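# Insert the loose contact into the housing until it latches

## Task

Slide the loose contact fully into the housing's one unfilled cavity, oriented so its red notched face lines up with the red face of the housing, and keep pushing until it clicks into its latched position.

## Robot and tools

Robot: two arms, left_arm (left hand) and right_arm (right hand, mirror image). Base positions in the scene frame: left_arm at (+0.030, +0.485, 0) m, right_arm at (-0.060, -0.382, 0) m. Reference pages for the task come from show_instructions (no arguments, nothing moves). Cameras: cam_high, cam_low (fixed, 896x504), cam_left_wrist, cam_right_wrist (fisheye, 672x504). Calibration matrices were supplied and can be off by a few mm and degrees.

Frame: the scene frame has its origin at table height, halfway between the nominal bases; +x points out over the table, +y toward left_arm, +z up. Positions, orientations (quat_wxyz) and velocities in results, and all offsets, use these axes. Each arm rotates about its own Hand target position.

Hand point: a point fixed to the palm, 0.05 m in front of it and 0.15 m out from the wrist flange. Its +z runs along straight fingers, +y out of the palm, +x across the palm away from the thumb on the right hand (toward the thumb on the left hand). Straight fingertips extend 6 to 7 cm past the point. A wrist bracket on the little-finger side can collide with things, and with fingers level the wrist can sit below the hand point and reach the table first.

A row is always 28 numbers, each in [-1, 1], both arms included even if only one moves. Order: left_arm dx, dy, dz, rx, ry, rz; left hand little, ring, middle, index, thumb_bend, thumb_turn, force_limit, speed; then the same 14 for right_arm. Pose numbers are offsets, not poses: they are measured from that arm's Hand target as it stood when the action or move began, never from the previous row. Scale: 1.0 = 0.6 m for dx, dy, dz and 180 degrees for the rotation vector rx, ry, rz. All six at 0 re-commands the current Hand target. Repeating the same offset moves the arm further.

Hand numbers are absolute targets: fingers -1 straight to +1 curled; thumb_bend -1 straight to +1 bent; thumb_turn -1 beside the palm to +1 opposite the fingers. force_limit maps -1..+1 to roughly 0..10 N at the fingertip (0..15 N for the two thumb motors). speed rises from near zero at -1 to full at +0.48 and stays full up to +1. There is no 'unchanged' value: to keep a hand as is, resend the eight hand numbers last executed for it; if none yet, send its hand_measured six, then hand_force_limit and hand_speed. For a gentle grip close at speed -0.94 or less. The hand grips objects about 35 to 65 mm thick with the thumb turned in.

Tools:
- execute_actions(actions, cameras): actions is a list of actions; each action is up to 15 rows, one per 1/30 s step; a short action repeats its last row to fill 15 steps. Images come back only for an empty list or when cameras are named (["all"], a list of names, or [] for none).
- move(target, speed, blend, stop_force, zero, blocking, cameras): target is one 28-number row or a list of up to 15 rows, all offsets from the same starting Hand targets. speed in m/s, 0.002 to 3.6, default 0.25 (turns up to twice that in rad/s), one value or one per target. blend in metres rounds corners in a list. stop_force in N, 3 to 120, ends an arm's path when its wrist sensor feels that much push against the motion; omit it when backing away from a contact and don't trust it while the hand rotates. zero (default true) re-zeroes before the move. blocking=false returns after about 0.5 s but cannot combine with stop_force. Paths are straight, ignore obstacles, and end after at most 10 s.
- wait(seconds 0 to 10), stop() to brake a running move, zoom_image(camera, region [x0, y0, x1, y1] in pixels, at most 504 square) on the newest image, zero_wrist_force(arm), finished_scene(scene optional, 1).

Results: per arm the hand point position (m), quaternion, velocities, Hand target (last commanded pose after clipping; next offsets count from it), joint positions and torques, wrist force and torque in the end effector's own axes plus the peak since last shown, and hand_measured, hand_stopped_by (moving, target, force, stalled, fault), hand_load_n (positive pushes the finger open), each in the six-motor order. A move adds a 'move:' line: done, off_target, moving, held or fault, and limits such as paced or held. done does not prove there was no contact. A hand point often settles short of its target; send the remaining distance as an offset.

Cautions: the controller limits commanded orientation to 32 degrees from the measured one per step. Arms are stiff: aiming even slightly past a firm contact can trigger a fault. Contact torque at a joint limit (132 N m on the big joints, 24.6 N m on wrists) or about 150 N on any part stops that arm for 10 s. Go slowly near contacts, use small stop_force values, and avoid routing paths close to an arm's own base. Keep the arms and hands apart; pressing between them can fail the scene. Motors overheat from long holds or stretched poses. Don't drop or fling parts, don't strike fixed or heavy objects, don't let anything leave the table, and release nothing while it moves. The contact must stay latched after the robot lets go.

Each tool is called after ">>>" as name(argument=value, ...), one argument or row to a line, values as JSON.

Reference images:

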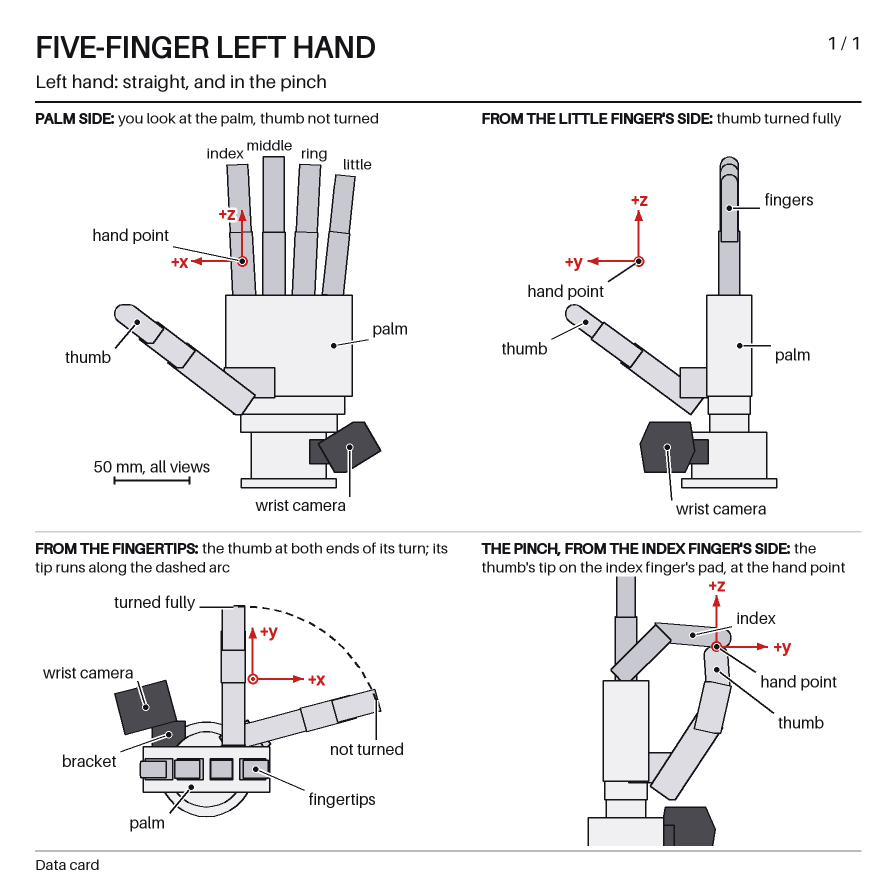

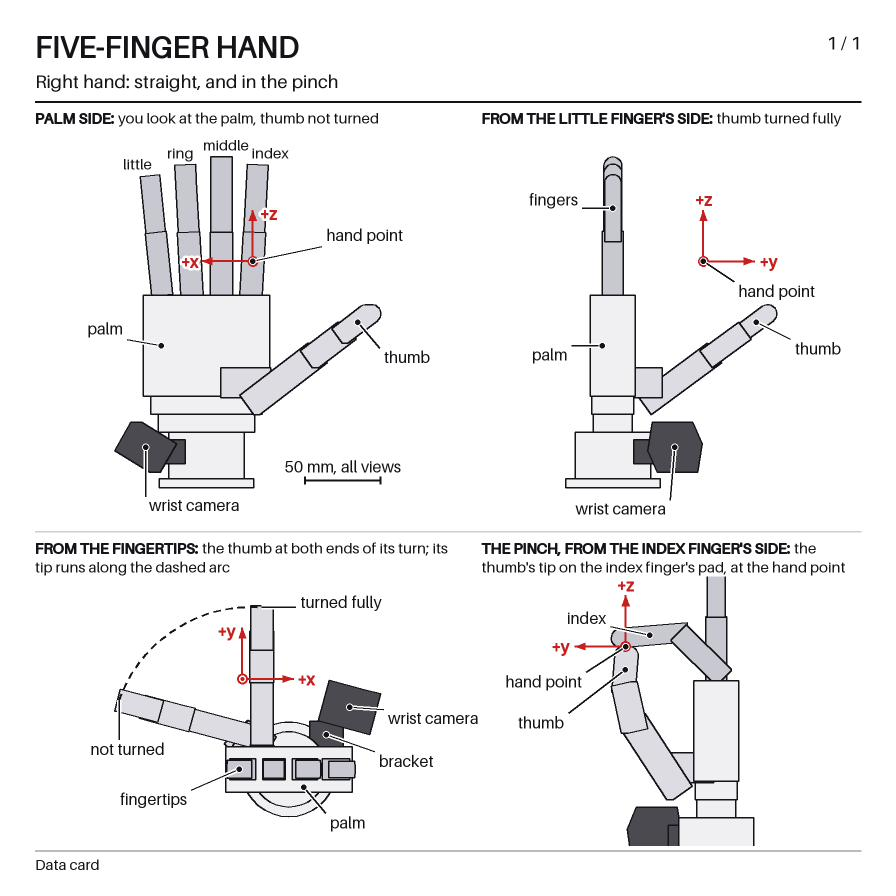

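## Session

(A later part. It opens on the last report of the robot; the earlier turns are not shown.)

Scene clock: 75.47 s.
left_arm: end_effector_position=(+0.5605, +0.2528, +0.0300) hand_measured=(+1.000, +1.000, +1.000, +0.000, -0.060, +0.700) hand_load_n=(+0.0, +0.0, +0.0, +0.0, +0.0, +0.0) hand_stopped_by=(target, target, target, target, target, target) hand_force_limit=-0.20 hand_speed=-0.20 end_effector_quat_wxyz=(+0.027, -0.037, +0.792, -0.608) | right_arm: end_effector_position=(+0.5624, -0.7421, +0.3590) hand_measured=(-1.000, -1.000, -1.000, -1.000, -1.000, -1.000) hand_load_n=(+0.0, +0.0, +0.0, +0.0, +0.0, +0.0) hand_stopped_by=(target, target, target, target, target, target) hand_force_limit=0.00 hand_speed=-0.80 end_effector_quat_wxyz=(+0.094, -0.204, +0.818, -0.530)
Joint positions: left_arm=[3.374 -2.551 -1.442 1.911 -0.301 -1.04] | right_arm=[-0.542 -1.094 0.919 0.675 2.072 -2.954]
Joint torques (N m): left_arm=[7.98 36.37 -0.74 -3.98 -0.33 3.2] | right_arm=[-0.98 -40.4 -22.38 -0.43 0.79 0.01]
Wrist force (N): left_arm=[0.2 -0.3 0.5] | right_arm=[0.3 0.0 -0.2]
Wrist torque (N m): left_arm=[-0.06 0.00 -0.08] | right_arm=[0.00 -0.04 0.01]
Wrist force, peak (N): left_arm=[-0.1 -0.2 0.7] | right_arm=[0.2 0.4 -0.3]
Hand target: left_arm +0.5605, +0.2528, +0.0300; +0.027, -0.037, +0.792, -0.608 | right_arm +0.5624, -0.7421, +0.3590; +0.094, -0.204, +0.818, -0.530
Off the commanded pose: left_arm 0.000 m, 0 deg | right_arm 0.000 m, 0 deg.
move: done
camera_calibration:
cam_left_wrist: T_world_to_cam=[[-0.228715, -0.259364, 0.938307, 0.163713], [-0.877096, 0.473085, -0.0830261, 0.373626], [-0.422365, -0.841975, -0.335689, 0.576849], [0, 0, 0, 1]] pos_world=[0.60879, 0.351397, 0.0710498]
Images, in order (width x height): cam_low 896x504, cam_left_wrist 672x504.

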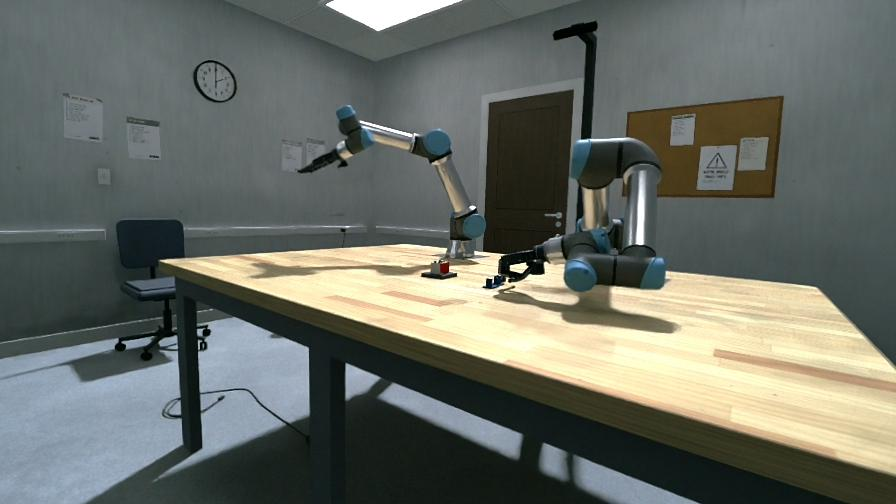

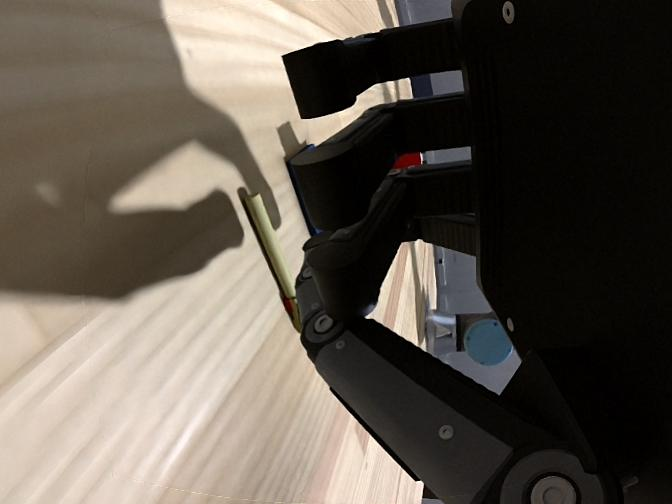

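>>> move(
  target=[0, 0.0033, -0.02, 0,0,0, 1, 1, 1, 0, -0.1, 0.7, -0.2, -0.2, 0,0,0,0,0,0, -1,-1,-1,-1,-1,-1, 0, -0.8],
  speed=0.05,
  cameras=["cam_left_wrist", "cam_low"],
)

>>> zoom_image(
  camera="cam_left_wrist",
  region=[220, 170, 380, 330],
)

>>> zoom_image(
  camera="cam_low",
  region=[490, 255, 530, 300],
)

Scene clock: 77.47 s.
left_arm: end_effector_position=(+0.5605, +0.2548, +0.0181) hand_measured=(+1.000, +1.000, +1.000, +0.000, -0.100, +0.700) hand_load_n=(+0.0, +0.0, +0.0, +0.0, +0.0, +0.0) hand_stopped_by=(target, target, target, target, target, target) hand_force_limit=-0.20 hand_speed=-0.20 end_effector_quat_wxyz=(+0.027, -0.037, +0.792, -0.608) | right_arm: end_effector_position=(+0.5624, -0.7421, +0.3590) hand_measured=(-1.000, -1.000, -1.000, -1.000, -1.000, -1.000) hand_load_n=(+0.0, +0.0, -0.5, -0.5, +0.0, +0.0) hand_stopped_by=(target, target, target, target, target, target) hand_force_limit=0.00 hand_speed=-0.80 end_effector_quat_wxyz=(+0.094, -0.204, +0.818, -0.530)
Joint positions: left_arm=[3.377 -2.574 -1.439 1.92 -0.303 -1.029] | right_arm=[-0.542 -1.094 0.919 0.675 2.072 -2.954]
Joint torques (N m): left_arm=[7.74 34.45 24.51 -0.67 -0.21 2.93] | right_arm=[-0.87 -40.63 -22.45 -0.4 0.78 0.12]
Wrist force (N): left_arm=[0.3 -0.3 0.5] | right_arm=[0.0 0.2 0.1]
Wrist torque (N m): left_arm=[-0.05 -0.02 -0.06] | right_arm=[0.02 0.00 0.00]
Wrist force, peak (N): left_arm=[-0.1 -0.8 0.4] | right_arm=[0.4 0.4 -0.3]
Hand target: left_arm +0.5605, +0.2548, +0.0180; +0.027, -0.037, +0.792, -0.608 | right_arm +0.5624, -0.7421, +0.3590; +0.094, -0.204, +0.818, -0.530
Off the commanded pose: left_arm 0.000 m, 0 deg | right_arm 0.000 m, 0 deg.
move: done
camera_calibration:
cam_left_wrist: T_world_to_cam=[[-0.22874, -0.259351, 0.938304, 0.175314], [-0.877089, 0.473093, -0.0830526, 0.371695], [-0.422365, -0.841974, -0.335689, 0.574572], [0, 0, 0, 1]] pos_world=[0.60879, 0.353397, 0.0592497]
Images, in order (width x height): cam_low 896x504, cam_left_wrist 672x504.

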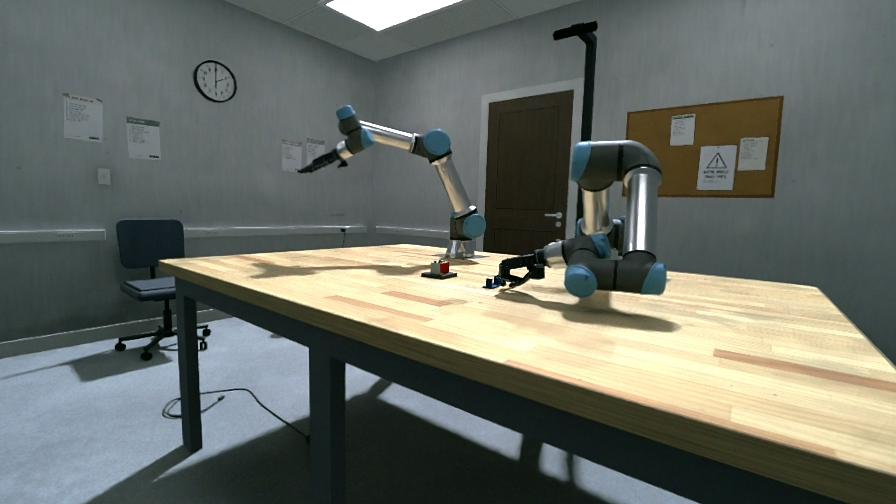

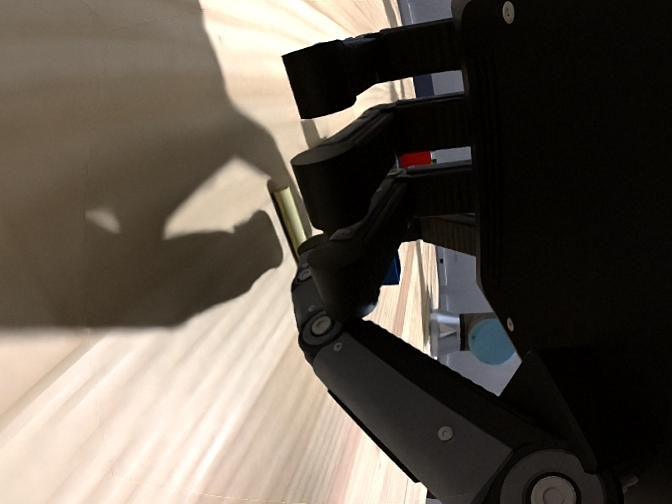

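Scaled by 3.150 from the camera's 672x504 image, which has a finer 960x720 frame.

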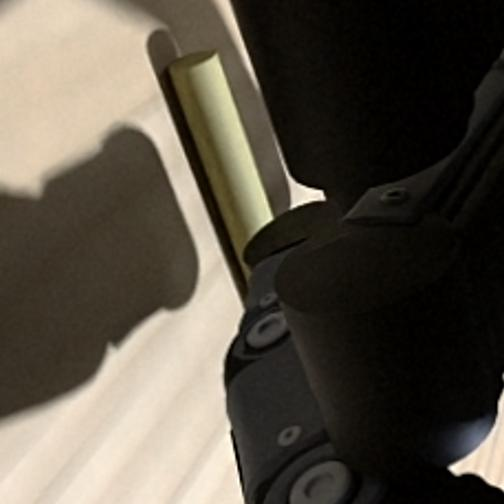

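Scaled by 11.200 from the camera's 896x504 image, which has a finer 1280x720 frame.

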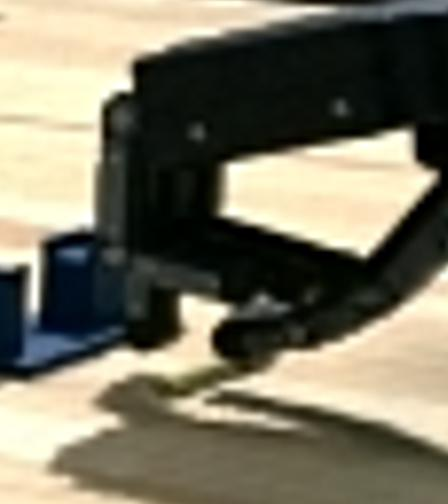

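>>> move(
  target=[0, 0, -0.0158, 0,0,0, 1, 1, 1, 0, -0.1, 0.7, -0.2, -0.2, 0,0,0,0,0,0, -1,-1,-1,-1,-1,-1, 0, -0.8],
  speed=0.008,
  stop_force=3,
  cameras=["cam_left_wrist", "cam_low"],
)

>>> zoom_image(
  camera="cam_left_wrist",
  region=[220, 170, 380, 330],
)

>>> zoom_image(
  camera="cam_low",
  region=[490, 255, 530, 300],
)

Scene clock: 79.97 s.
left_arm: end_effector_position=(+0.5605, +0.2548, +0.0112) hand_measured=(+1.000, +1.000, +1.000, +0.000, -0.100, +0.700) hand_load_n=(+0.0, +0.0, +0.0, +0.5, +0.0, +0.0) hand_stopped_by=(target, target, target, target, target, target) hand_force_limit=-0.20 hand_speed=-0.20 end_effector_quat_wxyz=(+0.027, -0.037, +0.792, -0.608) | right_arm: end_effector_position=(+0.5624, -0.7421, +0.3590) hand_measured=(-1.000, -1.000, -1.000, -1.000, -1.000, -1.000) hand_load_n=(+0.0, +0.0, +0.0, +0.0, +0.0, +0.0) hand_stopped_by=(target, target, target, target, target, target) hand_force_limit=0.00 hand_speed=-0.80 end_effector_quat_wxyz=(+0.094, -0.204, +0.818, -0.530)
Joint positions: left_arm=[3.377 -2.586 -1.436 1.929 -0.303 -1.029] | right_arm=[-0.542 -1.094 0.919 0.675 2.072 -2.954]
Joint torques (N m): left_arm=[5.36 62.85 -2.31 -3.52 -0.31 2.76] | right_arm=[-0.97 -40.46 -22.47 -0.42 0.66 0]
Wrist force (N): left_arm=[0.4 -3.1 -0.4] | right_arm=[0.3 0.0 -0.3]
Wrist torque (N m): left_arm=[-0.09 0.04 -0.07] | right_arm=[0.03 -0.04 0.02]
Wrist force, peak (N): left_arm=[0.7 -9.5 -2.5] | right_arm=[0.1 0.6 -0.2]
Hand target: left_arm +0.5605, +0.2548, +0.0112; +0.027, -0.037, +0.792, -0.608 (not the last commanded pose) | right_arm +0.5624, -0.7421, +0.3590; +0.094, -0.204, +0.818, -0.530
Off the commanded pose: left_arm 0.003 m, 0 deg | right_arm 0.000 m, 0 deg.
move: contact (left_arm)
camera_calibration:
cam_left_wrist: T_world_to_cam=[[-0.228728, -0.259331, 0.938313, 0.181774], [-0.877053, 0.473166, -0.0830213, 0.371072], [-0.422448, -0.841939, -0.335674, 0.572293], [0, 0, 0, 1]] pos_world=[0.60879, 0.353397, 0.0523497]
Images, in order (width x height): cam_low 896x504, cam_left_wrist 672x504.

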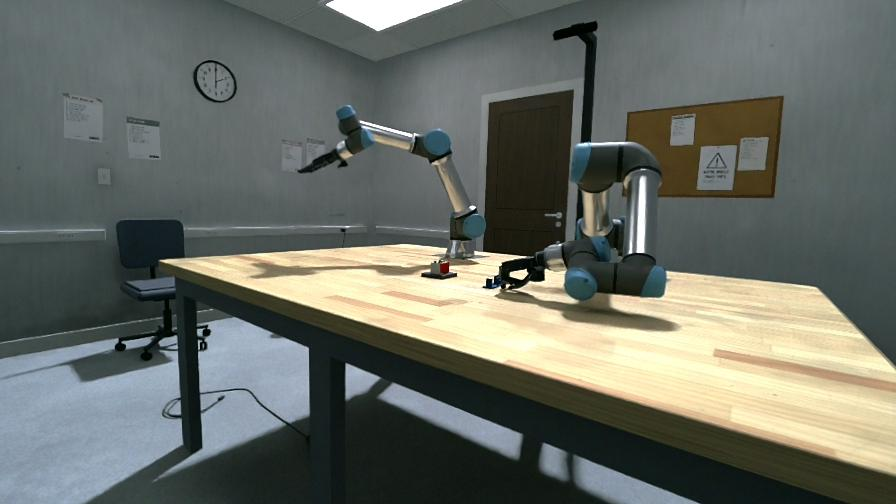

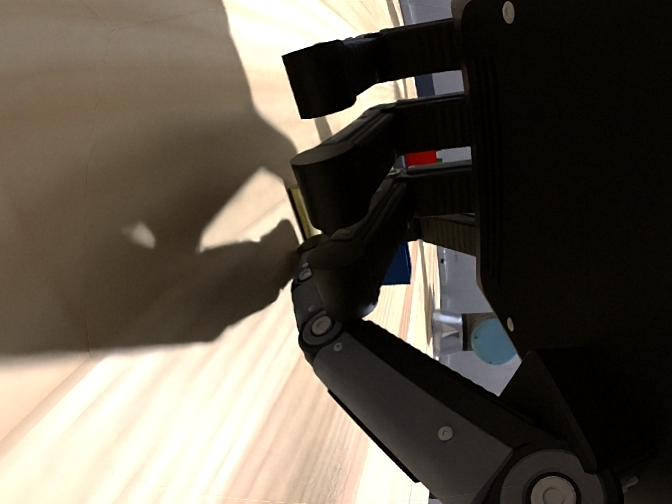

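Scaled by 3.150 from the camera's 672x504 image, which has a finer 960x720 frame.

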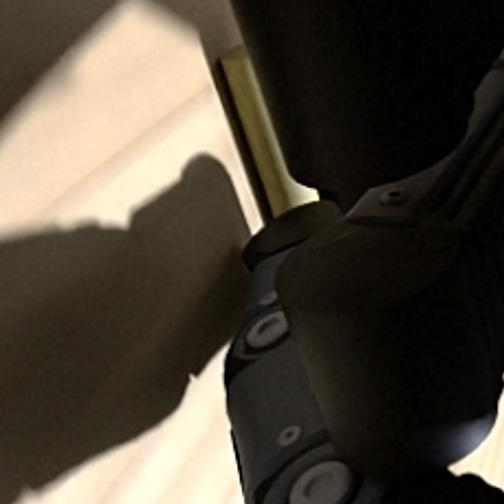

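Scaled by 11.200 from the camera's 896x504 image, which has a finer 1280x720 frame.

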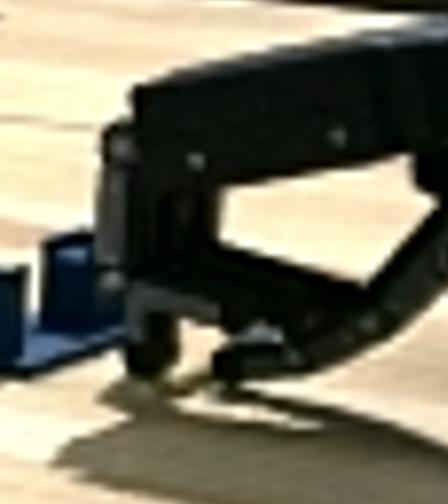

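>>> move(
  target=[0, 0, 0.0015, 0,0,0, 1, 1, 1, 0, -0.1, 0.7, -0.2, -0.2, 0,0,0,0,0,0, -1,-1,-1,-1,-1,-1, 0, -0.8],
  speed=0.01,
)

>>> move(
  target=[0, 0, 0, 0,0,0, 1, 1, 1, 0.6, -0.1, 0.7, 0.1, -0.9, 0,0,0,0,0,0, -1,-1,-1,-1,-1,-1, 0, -0.8],
  cameras=["cam_left_wrist", "cam_low"],
)

>>> zoom_image(
  camera="cam_left_wrist",
  region=[220, 170, 380, 330],
)

>>> zoom_image(
  camera="cam_low",
  region=[490, 255, 530, 300],
)

Scene clock: 80.97 s.
left_arm: end_effector_position=(+0.5605, +0.2548, +0.0121) hand_measured=(+1.000, +1.000, +1.000, +0.000, -0.100, +0.700) hand_load_n=(+0.0, +0.0, +0.0, +0.0, +0.0, +0.0) hand_stopped_by=(target, target, target, target, target, target) hand_force_limit=-0.20 hand_speed=-0.20 end_effector_quat_wxyz=(+0.027, -0.037, +0.792, -0.608) | right_arm: end_effector_position=(+0.5624, -0.7421, +0.3590) hand_measured=(-1.000, -1.000, -1.000, -1.000, -1.000, -1.000) hand_load_n=(+0.0, +0.0, +0.0, +0.0, +0.0, +0.0) hand_stopped_by=(target, target, target, target, target, target) hand_force_limit=0.00 hand_speed=-0.80 end_effector_quat_wxyz=(+0.094, -0.204, +0.818, -0.530)
Joint positions: left_arm=[3.377 -2.585 -1.436 1.928 -0.303 -1.029] | right_arm=[-0.542 -1.094 0.919 0.675 2.072 -2.954]
Joint torques (N m): left_arm=[2.28 63.65 -1.86 -4.07 -0.19 2.45] | right_arm=[-1.09 -41.02 -22.32 -0.56 0.73 0.04]
Wrist force (N): left_arm=[0.0 -0.5 0.6] | right_arm=[0.0 0.1 -0.1]
Wrist torque (N m): left_arm=[-0.07 0.03 -0.08] | right_arm=[0.02 0.00 0.01]
Wrist force, peak (N): left_arm=[0.7 -3.1 -0.2] | right_arm=[0.4 0.2 0.0]
Hand target: left_arm +0.5605, +0.2548, +0.0121; +0.027, -0.037, +0.792, -0.608 | right_arm +0.5624, -0.7421, +0.3590; +0.094, -0.204, +0.818, -0.530
Off the commanded pose: left_arm 0.000 m, 0 deg | right_arm 0.000 m, 0 deg.
move: done

Scene clock: 81.97 s.
left_arm: end_effector_position=(+0.5605, +0.2548, +0.0121) hand_measured=(+1.000, +1.000, +1.000, +0.202, -0.100, +0.700) hand_load_n=(+0.0, +0.0, +0.0, +7.0, +1.5, -1.5) hand_stopped_by=(target, target, target, force, target, target) hand_force_limit=0.10 hand_speed=-0.90 end_effector_quat_wxyz=(+0.027, -0.037, +0.792, -0.608) | right_arm: end_effector_position=(+0.5624, -0.7421, +0.3590) hand_measured=(-1.000, -1.000, -1.000, -1.000, -1.000, -1.000) hand_load_n=(+0.0, +0.0, +0.0, +0.0, +0.0, +0.0) hand_stopped_by=(target, target, target, target, target, target) hand_force_limit=0.00 hand_speed=-0.80 end_effector_quat_wxyz=(+0.094, -0.204, +0.818, -0.530)
Joint positions: left_arm=[3.377 -2.585 -1.436 1.928 -0.303 -1.029] | right_arm=[-0.542 -1.094 0.919 0.675 2.072 -2.954]
Joint torques (N m): left_arm=[0.35 62.74 -1.69 -3.59 -0.35 2.36] | right_arm=[-1.19 -41.03 -22.43 -0.45 0.75 0]
Wrist force (N): left_arm=[0.2 -1.9 0.4] | right_arm=[0.0 0.4 0.1]
Wrist torque (N m): left_arm=[-0.11 -0.02 -0.05] | right_arm=[0.06 0.00 0.01]
Wrist force, peak (N): left_arm=[0.0 -2.0 0.3] | right_arm=[0.0 0.2 -0.4]
Hand target: left_arm +0.5605, +0.2548, +0.0121; +0.027, -0.037, +0.792, -0.608 | right_arm +0.5624, -0.7421, +0.3590; +0.094, -0.204, +0.818, -0.530
Off the commanded pose: left_arm 0.000 m, 0 deg | right_arm 0.000 m, 0 deg.
move: done
camera_calibration:
cam_left_wrist: T_world_to_cam=[[-0.228728, -0.259331, 0.938313, 0.18093], [-0.877053, 0.473166, -0.0830213, 0.371146], [-0.422448, -0.841939, -0.335674, 0.572595], [0, 0, 0, 1]] pos_world=[0.60879, 0.353397, 0.0532497]
Images, in order (width x height): cam_low 896x504, cam_left_wrist 672x504.

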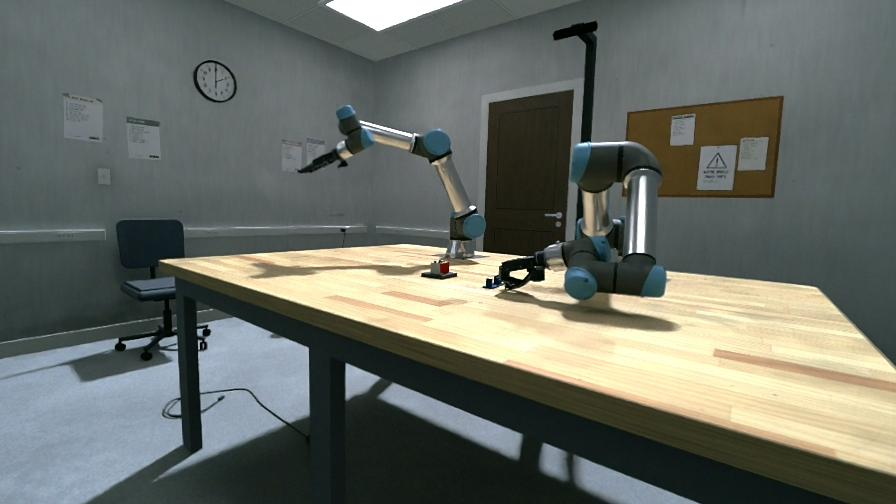

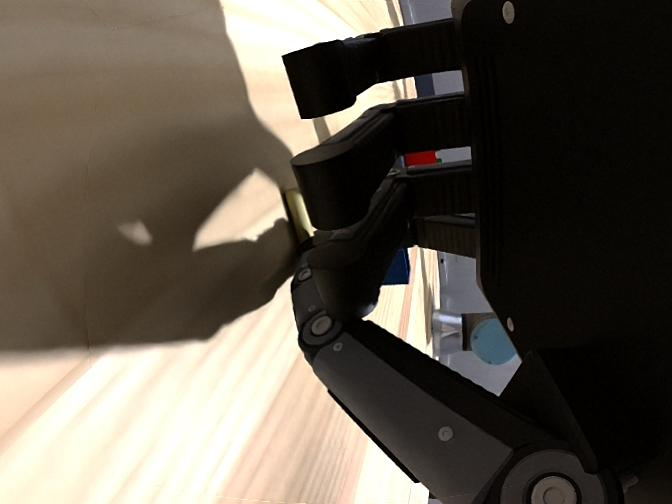

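Scaled by 3.150 from the camera's 672x504 image, which has a finer 960x720 frame.

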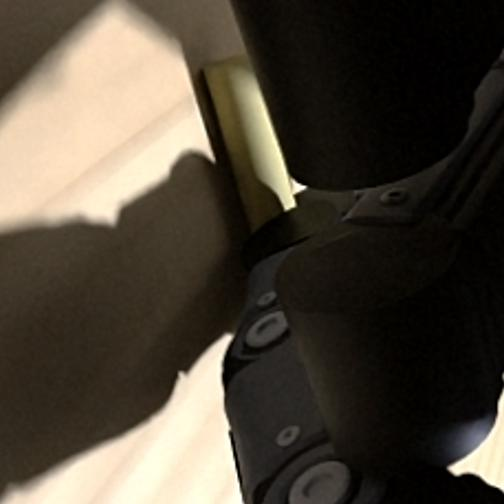

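Scaled by 11.200 from the camera's 896x504 image, which has a finer 1280x720 frame.

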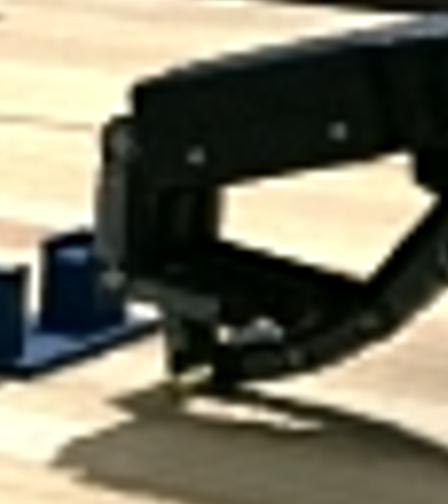

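>>> move(
  target=[0, 0, 0.033, 0,0,0, 1, 1, 1, 0.6, -0.1, 0.7, 0.1, -0.9, 0,0,0,0,0,0, -1,-1,-1,-1,-1,-1, 0, -0.8],
  speed=0.02,
  cameras=["cam_left_wrist", "cam_low"],
)

>>> zoom_image(
  camera="cam_left_wrist",
  region=[220, 170, 380, 330],
)

>>> zoom_image(
  camera="cam_low",
  region=[490, 255, 530, 300],
)

Scene clock: 83.67 s.
left_arm: end_effector_position=(+0.5605, +0.2548, +0.0318) hand_measured=(+1.000, +1.000, +1.000, +0.202, -0.100, +0.700) hand_load_n=(+0.0, +0.0, +0.5, +0.0, +0.0, +0.0) hand_stopped_by=(target, target, target, force, target, target) hand_force_limit=0.10 hand_speed=-0.90 end_effector_quat_wxyz=(+0.027, -0.037, +0.792, -0.608) | right_arm: end_effector_position=(+0.5624, -0.7421, +0.3590) hand_measured=(-1.000, -1.000, -1.000, -1.000, -1.000, -1.000) hand_load_n=(+0.0, +0.0, +0.0, -0.5, +0.0, -0.5) hand_stopped_by=(target, target, target, target, target, target) hand_force_limit=0.00 hand_speed=-0.80 end_effector_quat_wxyz=(+0.094, -0.204, +0.818, -0.530)
Joint positions: left_arm=[3.377 -2.549 -1.444 1.9 -0.303 -1.029] | right_arm=[-0.542 -1.094 0.919 0.675 2.072 -2.954]
Joint torques (N m): left_arm=[-5.75 63 -0.67 -4.05 0.82 -0.47] | right_arm=[-1.13 -40.82 -22.5 -0.42 0.78 0.1]
Wrist force (N): left_arm=[0.0 -0.7 0.5] | right_arm=[0.3 0.0 0.0]
Wrist torque (N m): left_arm=[-0.11 0.02 -0.07] | right_arm=[0.00 -0.05 0.02]
Wrist force, peak (N): left_arm=[0.1 -2.2 0.1] | right_arm=[0.3 0.5 -0.1]
Hand target: left_arm +0.5605, +0.2548, +0.0319; +0.027, -0.037, +0.792, -0.608 | right_arm +0.5624, -0.7421, +0.3590; +0.094, -0.204, +0.818, -0.530
Off the commanded pose: left_arm 0.000 m, 0 deg | right_arm 0.000 m, 0 deg.
move: done
camera_calibration:
cam_left_wrist: T_world_to_cam=[[-0.228647, -0.259375, 0.93832, 0.16241], [-0.877075, 0.47314, -0.0829347, 0.372798], [-0.422446, -0.84194, -0.335673, 0.579207], [0, 0, 0, 1]] pos_world=[0.60879, 0.353397, 0.0729498]
Images, in order (width x height): cam_low 896x504, cam_left_wrist 672x504.

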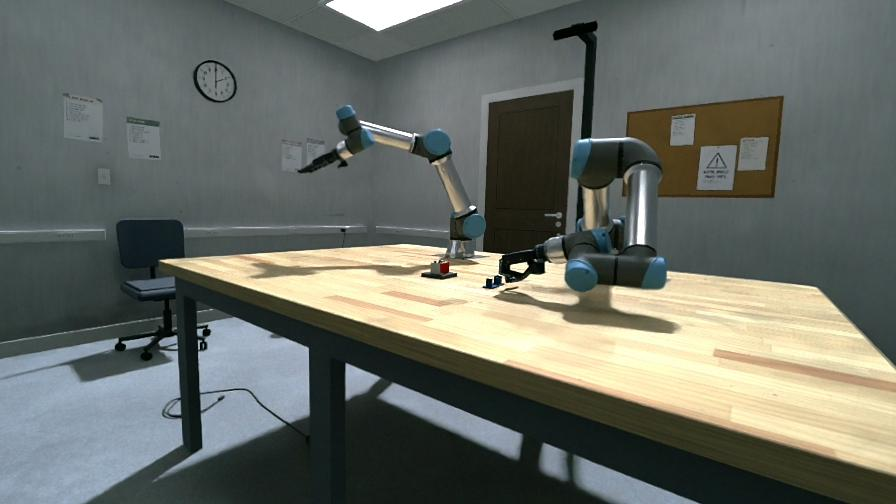

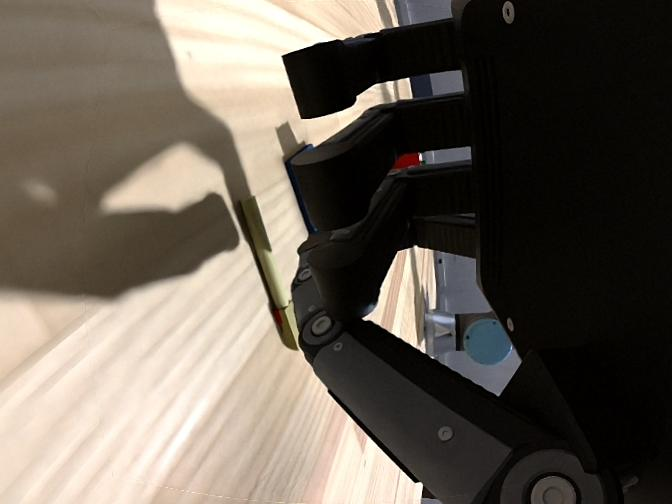

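Scaled by 3.150 from the camera's 672x504 image, which has a finer 960x720 frame.

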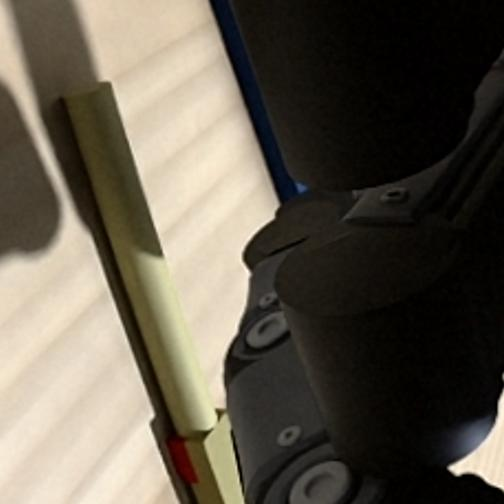

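Scaled by 11.200 from the camera's 896x504 image, which has a finer 1280x720 frame.

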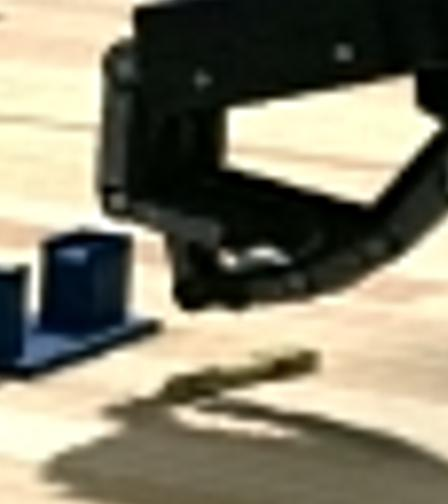

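>>> zoom_image(
  camera="cam_left_wrist",
  region=[230, 185, 310, 360],
)

>>> zoom_image(
  camera="cam_left_wrist",
  region=[255, 290, 315, 360],
)

Scaled by 2.880 from the camera's 672x504 image, which has a finer 960x720 frame.

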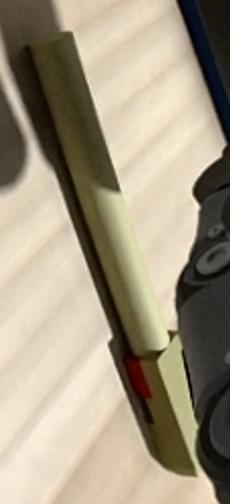

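Scaled by 7.200 from the camera's 672x504 image, which has a finer 960x720 frame.

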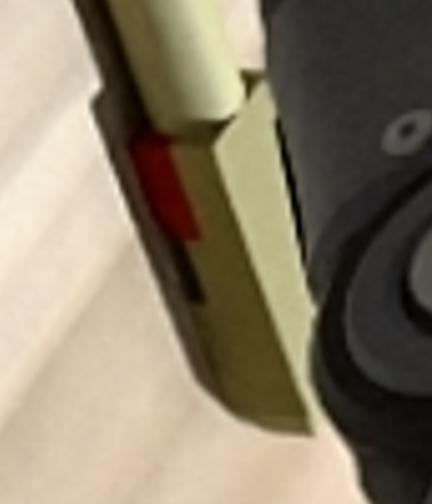

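>>> move(
  target=[0.0, 0.0, 0.1, 0,0,0, 1, 1, 1, 0.0, -0.1, 0.7, 0.1, -0.3, 0,0,0,0,0,0, -1,-1,-1,-1,-1,-1, 0, -0.8],
  speed=0.15,
  cameras=["cam_left_wrist", "cam_low", "cam_high"],
)

>>> zoom_image(
  camera="cam_left_wrist",
  region=[110, 190, 260, 360],
)

>>> zoom_image(
  camera="cam_high",
  region=[480, 190, 580, 250],
)

Scene clock: 90.77 s.
left_arm: end_effector_position=(+0.5605, +0.2548, +0.0918) hand_measured=(+1.000, +1.000, +1.000, +0.000, -0.100, +0.700) hand_load_n=(+0.0, +0.0, +0.0, +0.0, +0.0, +0.0) hand_stopped_by=(target, target, target, target, target, target) hand_force_limit=0.10 hand_speed=-0.30 end_effector_quat_wxyz=(+0.027, -0.037, +0.792, -0.608) | right_arm: end_effector_position=(+0.5624, -0.7421, +0.3590) hand_measured=(-1.000, -1.000, -1.000, -1.000, -1.000, -1.000) hand_load_n=(+0.0, +0.0, +0.0, +0.0, +0.0, +0.0) hand_stopped_by=(target, target, target, target, target, target) hand_force_limit=0.00 hand_speed=-0.80 end_effector_quat_wxyz=(+0.094, -0.204, +0.818, -0.530)
Joint positions: left_arm=[3.377 -2.446 -1.454 1.808 -0.303 -1.029] | right_arm=[-0.542 -1.094 0.919 0.675 2.072 -2.954]
Joint torques (N m): left_arm=[6.96 60.93 0.91 -3.84 -0.13 2.93] | right_arm=[-1.14 -41.18 -22.26 -0.45 0.68 0]
Wrist force (N): left_arm=[-0.1 -0.2 0.5] | right_arm=[0.4 0.3 0.0]
Wrist torque (N m): left_arm=[-0.04 0.03 -0.09] | right_arm=[0.05 -0.06 0.03]
Wrist force, peak (N): left_arm=[0.1 -1.2 0.2] | right_arm=[0.1 0.7 0.0]
Hand target: left_arm +0.5605, +0.2548, +0.0919; +0.027, -0.037, +0.792, -0.608 | right_arm +0.5624, -0.7421, +0.3590; +0.094, -0.204, +0.818, -0.530
Off the commanded pose: left_arm 0.000 m, 0 deg | right_arm 0.000 m, 0 deg.
move: done
camera_calibration:
cam_left_wrist: T_world_to_cam=[[-0.228728, -0.259331, 0.938313, 0.106146], [-0.877053, 0.473166, -0.0830213, 0.377763], [-0.422448, -0.841939, -0.335674, 0.599348], [0, 0, 0, 1]] pos_world=[0.60879, 0.353397, 0.13295]
Images, in order (width x height): cam_high 896x504, cam_low 896x504, cam_left_wrist 672x504.

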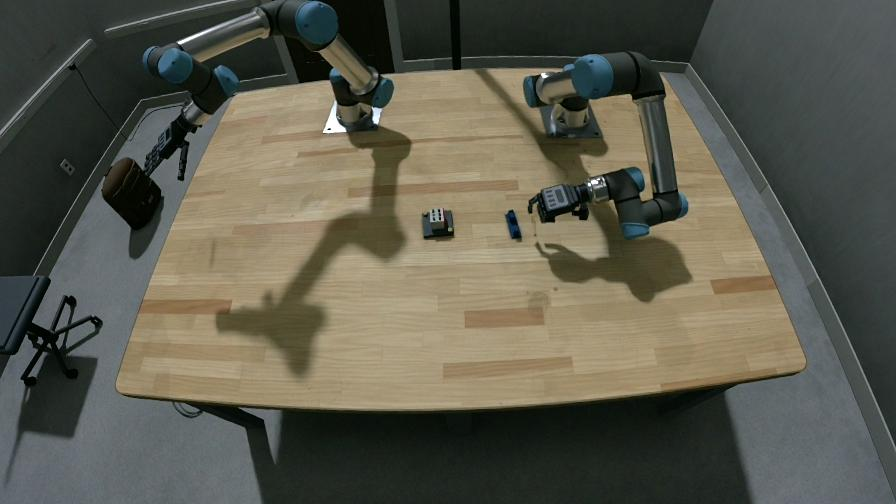

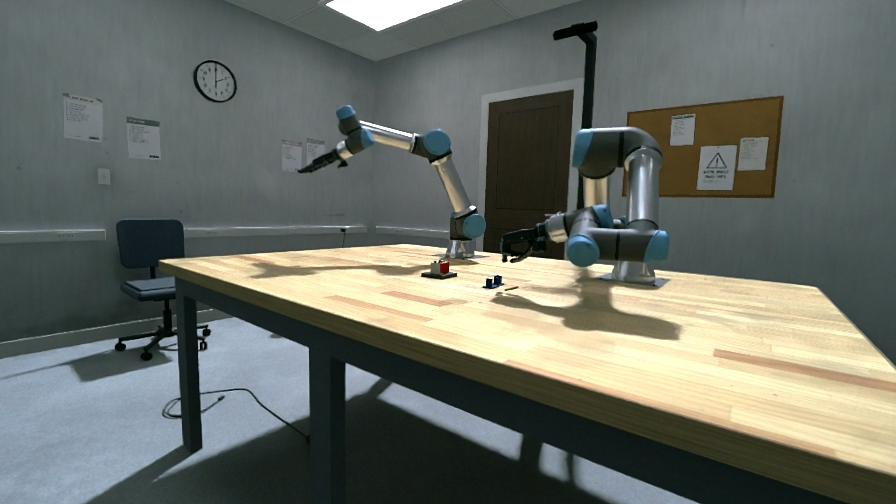

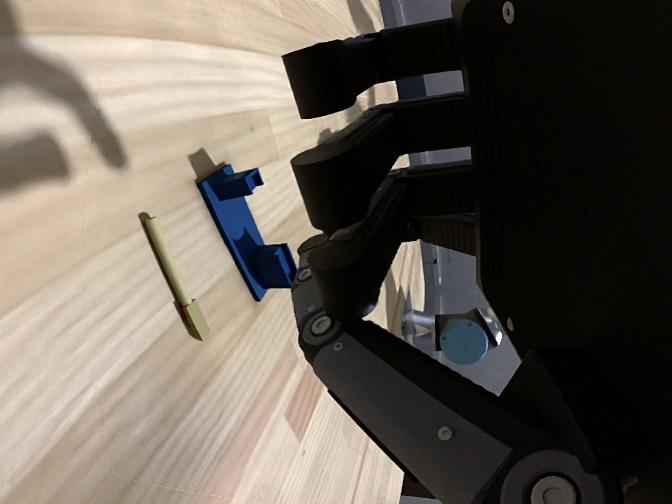

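Scaled by 2.965 from the camera's 672x504 image, which has a finer 960x720 frame.

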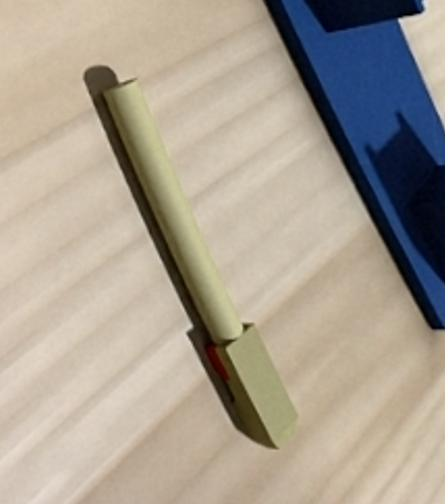

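Scaled by 5.040 from the camera's 896x504 image, which has a finer 1280x720 frame.

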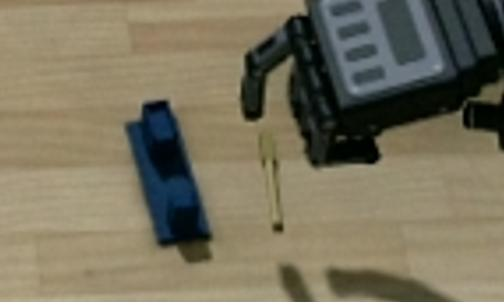

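>>> move(
  target=[-0.0375, 0.0157, -0.0945, 0,0,-0.0517, 1, 1, 1, -0.1, -0.1, 0.7, 0.1, -0.3, 0,0,0,0,0,0, -1,-1,-1,-1,-1,-1, 0, -0.8],
  speed=0.1,
  cameras=["cam_left_wrist", "cam_low", "cam_high"],
)

>>> zoom_image(
  camera="cam_left_wrist",
  region=[220, 170, 380, 330],
)

>>> zoom_image(
  camera="cam_low",
  region=[490, 255, 530, 300],
)

>>> zoom_image(
  camera="cam_high",
  region=[490, 190, 570, 250],
)

Scene clock: 93.93 s.
left_arm: end_effector_position=(+0.5380, +0.2642, +0.0352) hand_measured=(+1.000, +1.000, +1.000, -0.100, -0.100, +0.700) hand_load_n=(+0.0, +0.0, +0.0, +0.0, +0.0, +0.0) hand_stopped_by=(target, target, target, target, target, target) hand_force_limit=0.10 hand_speed=-0.30 end_effector_quat_wxyz=(-0.022, +0.028, +0.793, -0.609) | right_arm: end_effector_position=(+0.5624, -0.7421, +0.3590) hand_measured=(-1.000, -1.000, -1.000, -1.000, -1.000, -1.000) hand_load_n=(+0.0, +0.0, +0.0, +0.0, +0.0, +0.0) hand_stopped_by=(target, target, target, target, target, target) hand_force_limit=0.00 hand_speed=-0.80 end_effector_quat_wxyz=(+0.094, -0.204, +0.818, -0.530)
Joint positions: left_arm=[3.379 -2.58 -1.461 1.605 -0.409 -0.665] | right_arm=[-0.542 -1.094 0.919 0.675 2.072 -2.954]
Joint torques (N m): left_arm=[-9.37 36.69 24.69 -3.62 -0.6 2.81] | right_arm=[-1.1 -41.61 -22.62 -0.46 0.67 0.07]
Wrist force (N): left_arm=[-0.2 -0.4 0.4] | right_arm=[0.1 0.2 0.0]
Wrist torque (N m): left_arm=[-0.08 0.04 -0.07] | right_arm=[0.03 -0.02 0.02]
Wrist force, peak (N): left_arm=[0.0 -1.2 0.3] | right_arm=[0.5 0.4 0.1]
Hand target: left_arm +0.5380, +0.2642, +0.0352; -0.022, +0.028, +0.793, -0.609 | right_arm +0.5624, -0.7421, +0.3590; +0.094, -0.204, +0.818, -0.530
Off the commanded pose: left_arm 0.000 m, 0 deg | right_arm 0.000 m, 0 deg.
move: done
camera_calibration:
cam_left_wrist: T_world_to_cam=[[-0.267677, -0.219028, 0.938283, 0.166897], [-0.789116, 0.608603, -0.0830528, 0.265799], [-0.552851, -0.762646, -0.335748, 0.628064], [0, 0, 0, 1]] pos_world=[0.601647, 0.35378, 0.07635]
Images, in order (width x height): cam_high 896x504, cam_low 896x504, cam_left_wrist 672x504.

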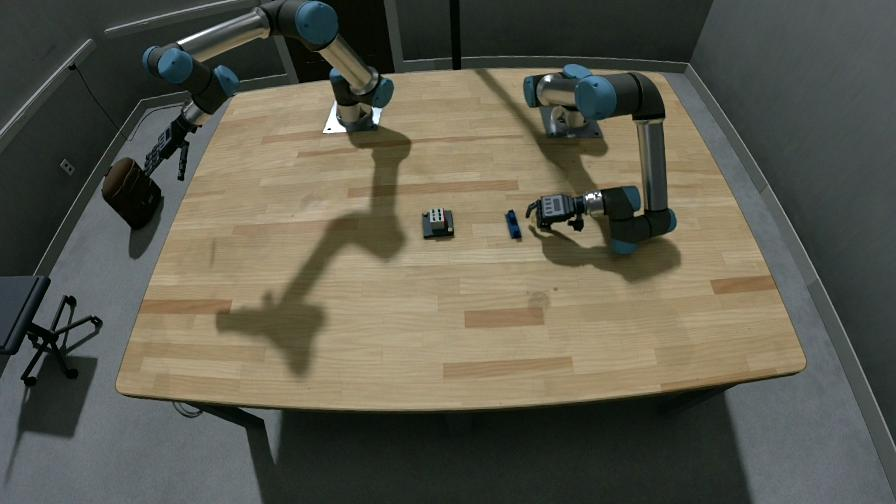

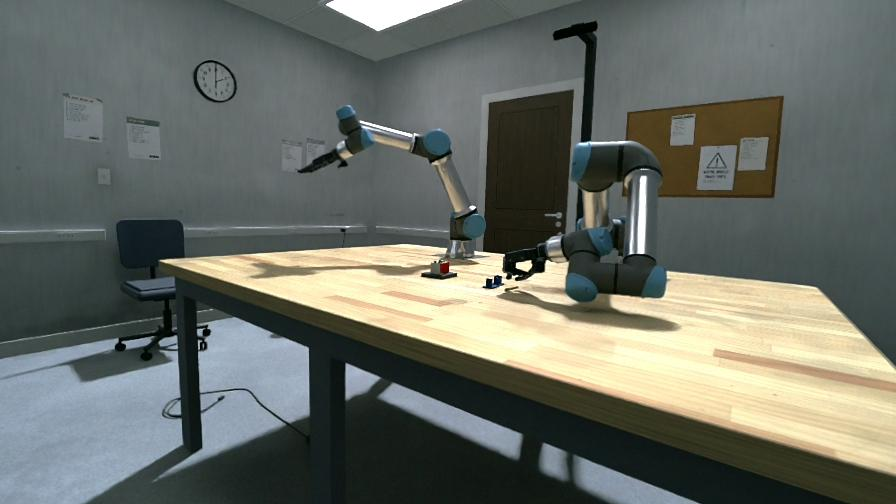

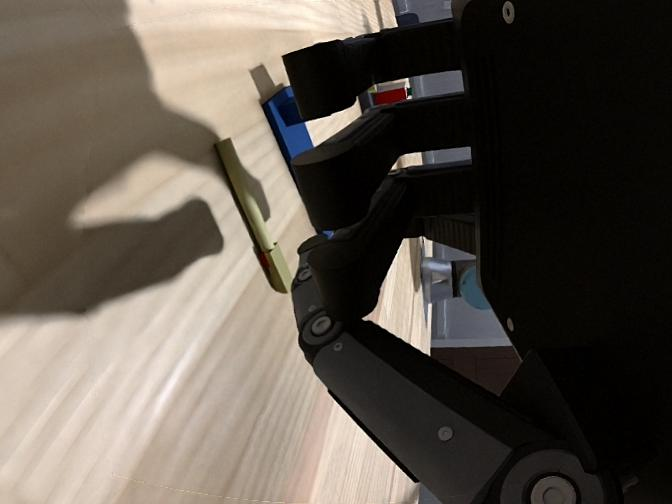

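Scaled by 3.150 from the camera's 672x504 image, which has a finer 960x720 frame.

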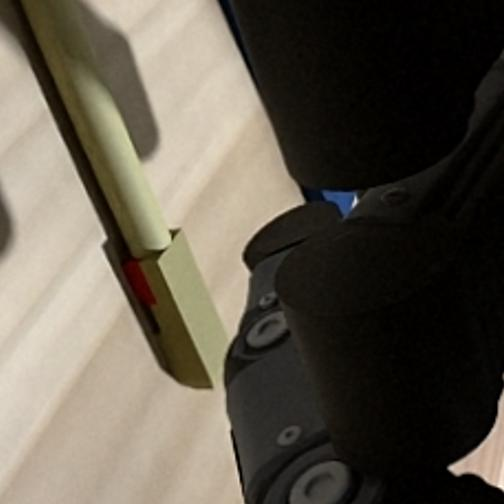

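Scaled by 11.200 from the camera's 896x504 image, which has a finer 1280x720 frame.

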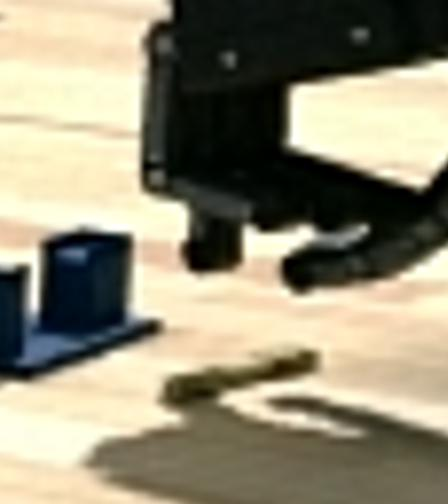

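Scaled by 6.300 from the camera's 896x504 image, which has a finer 1280x720 frame.

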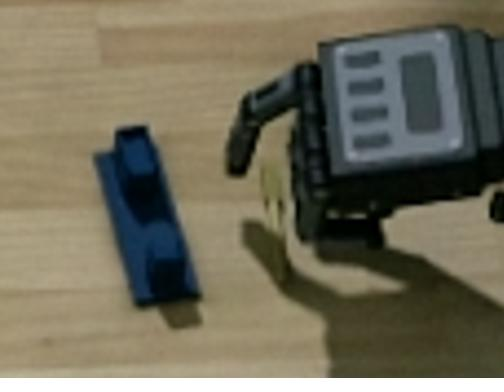

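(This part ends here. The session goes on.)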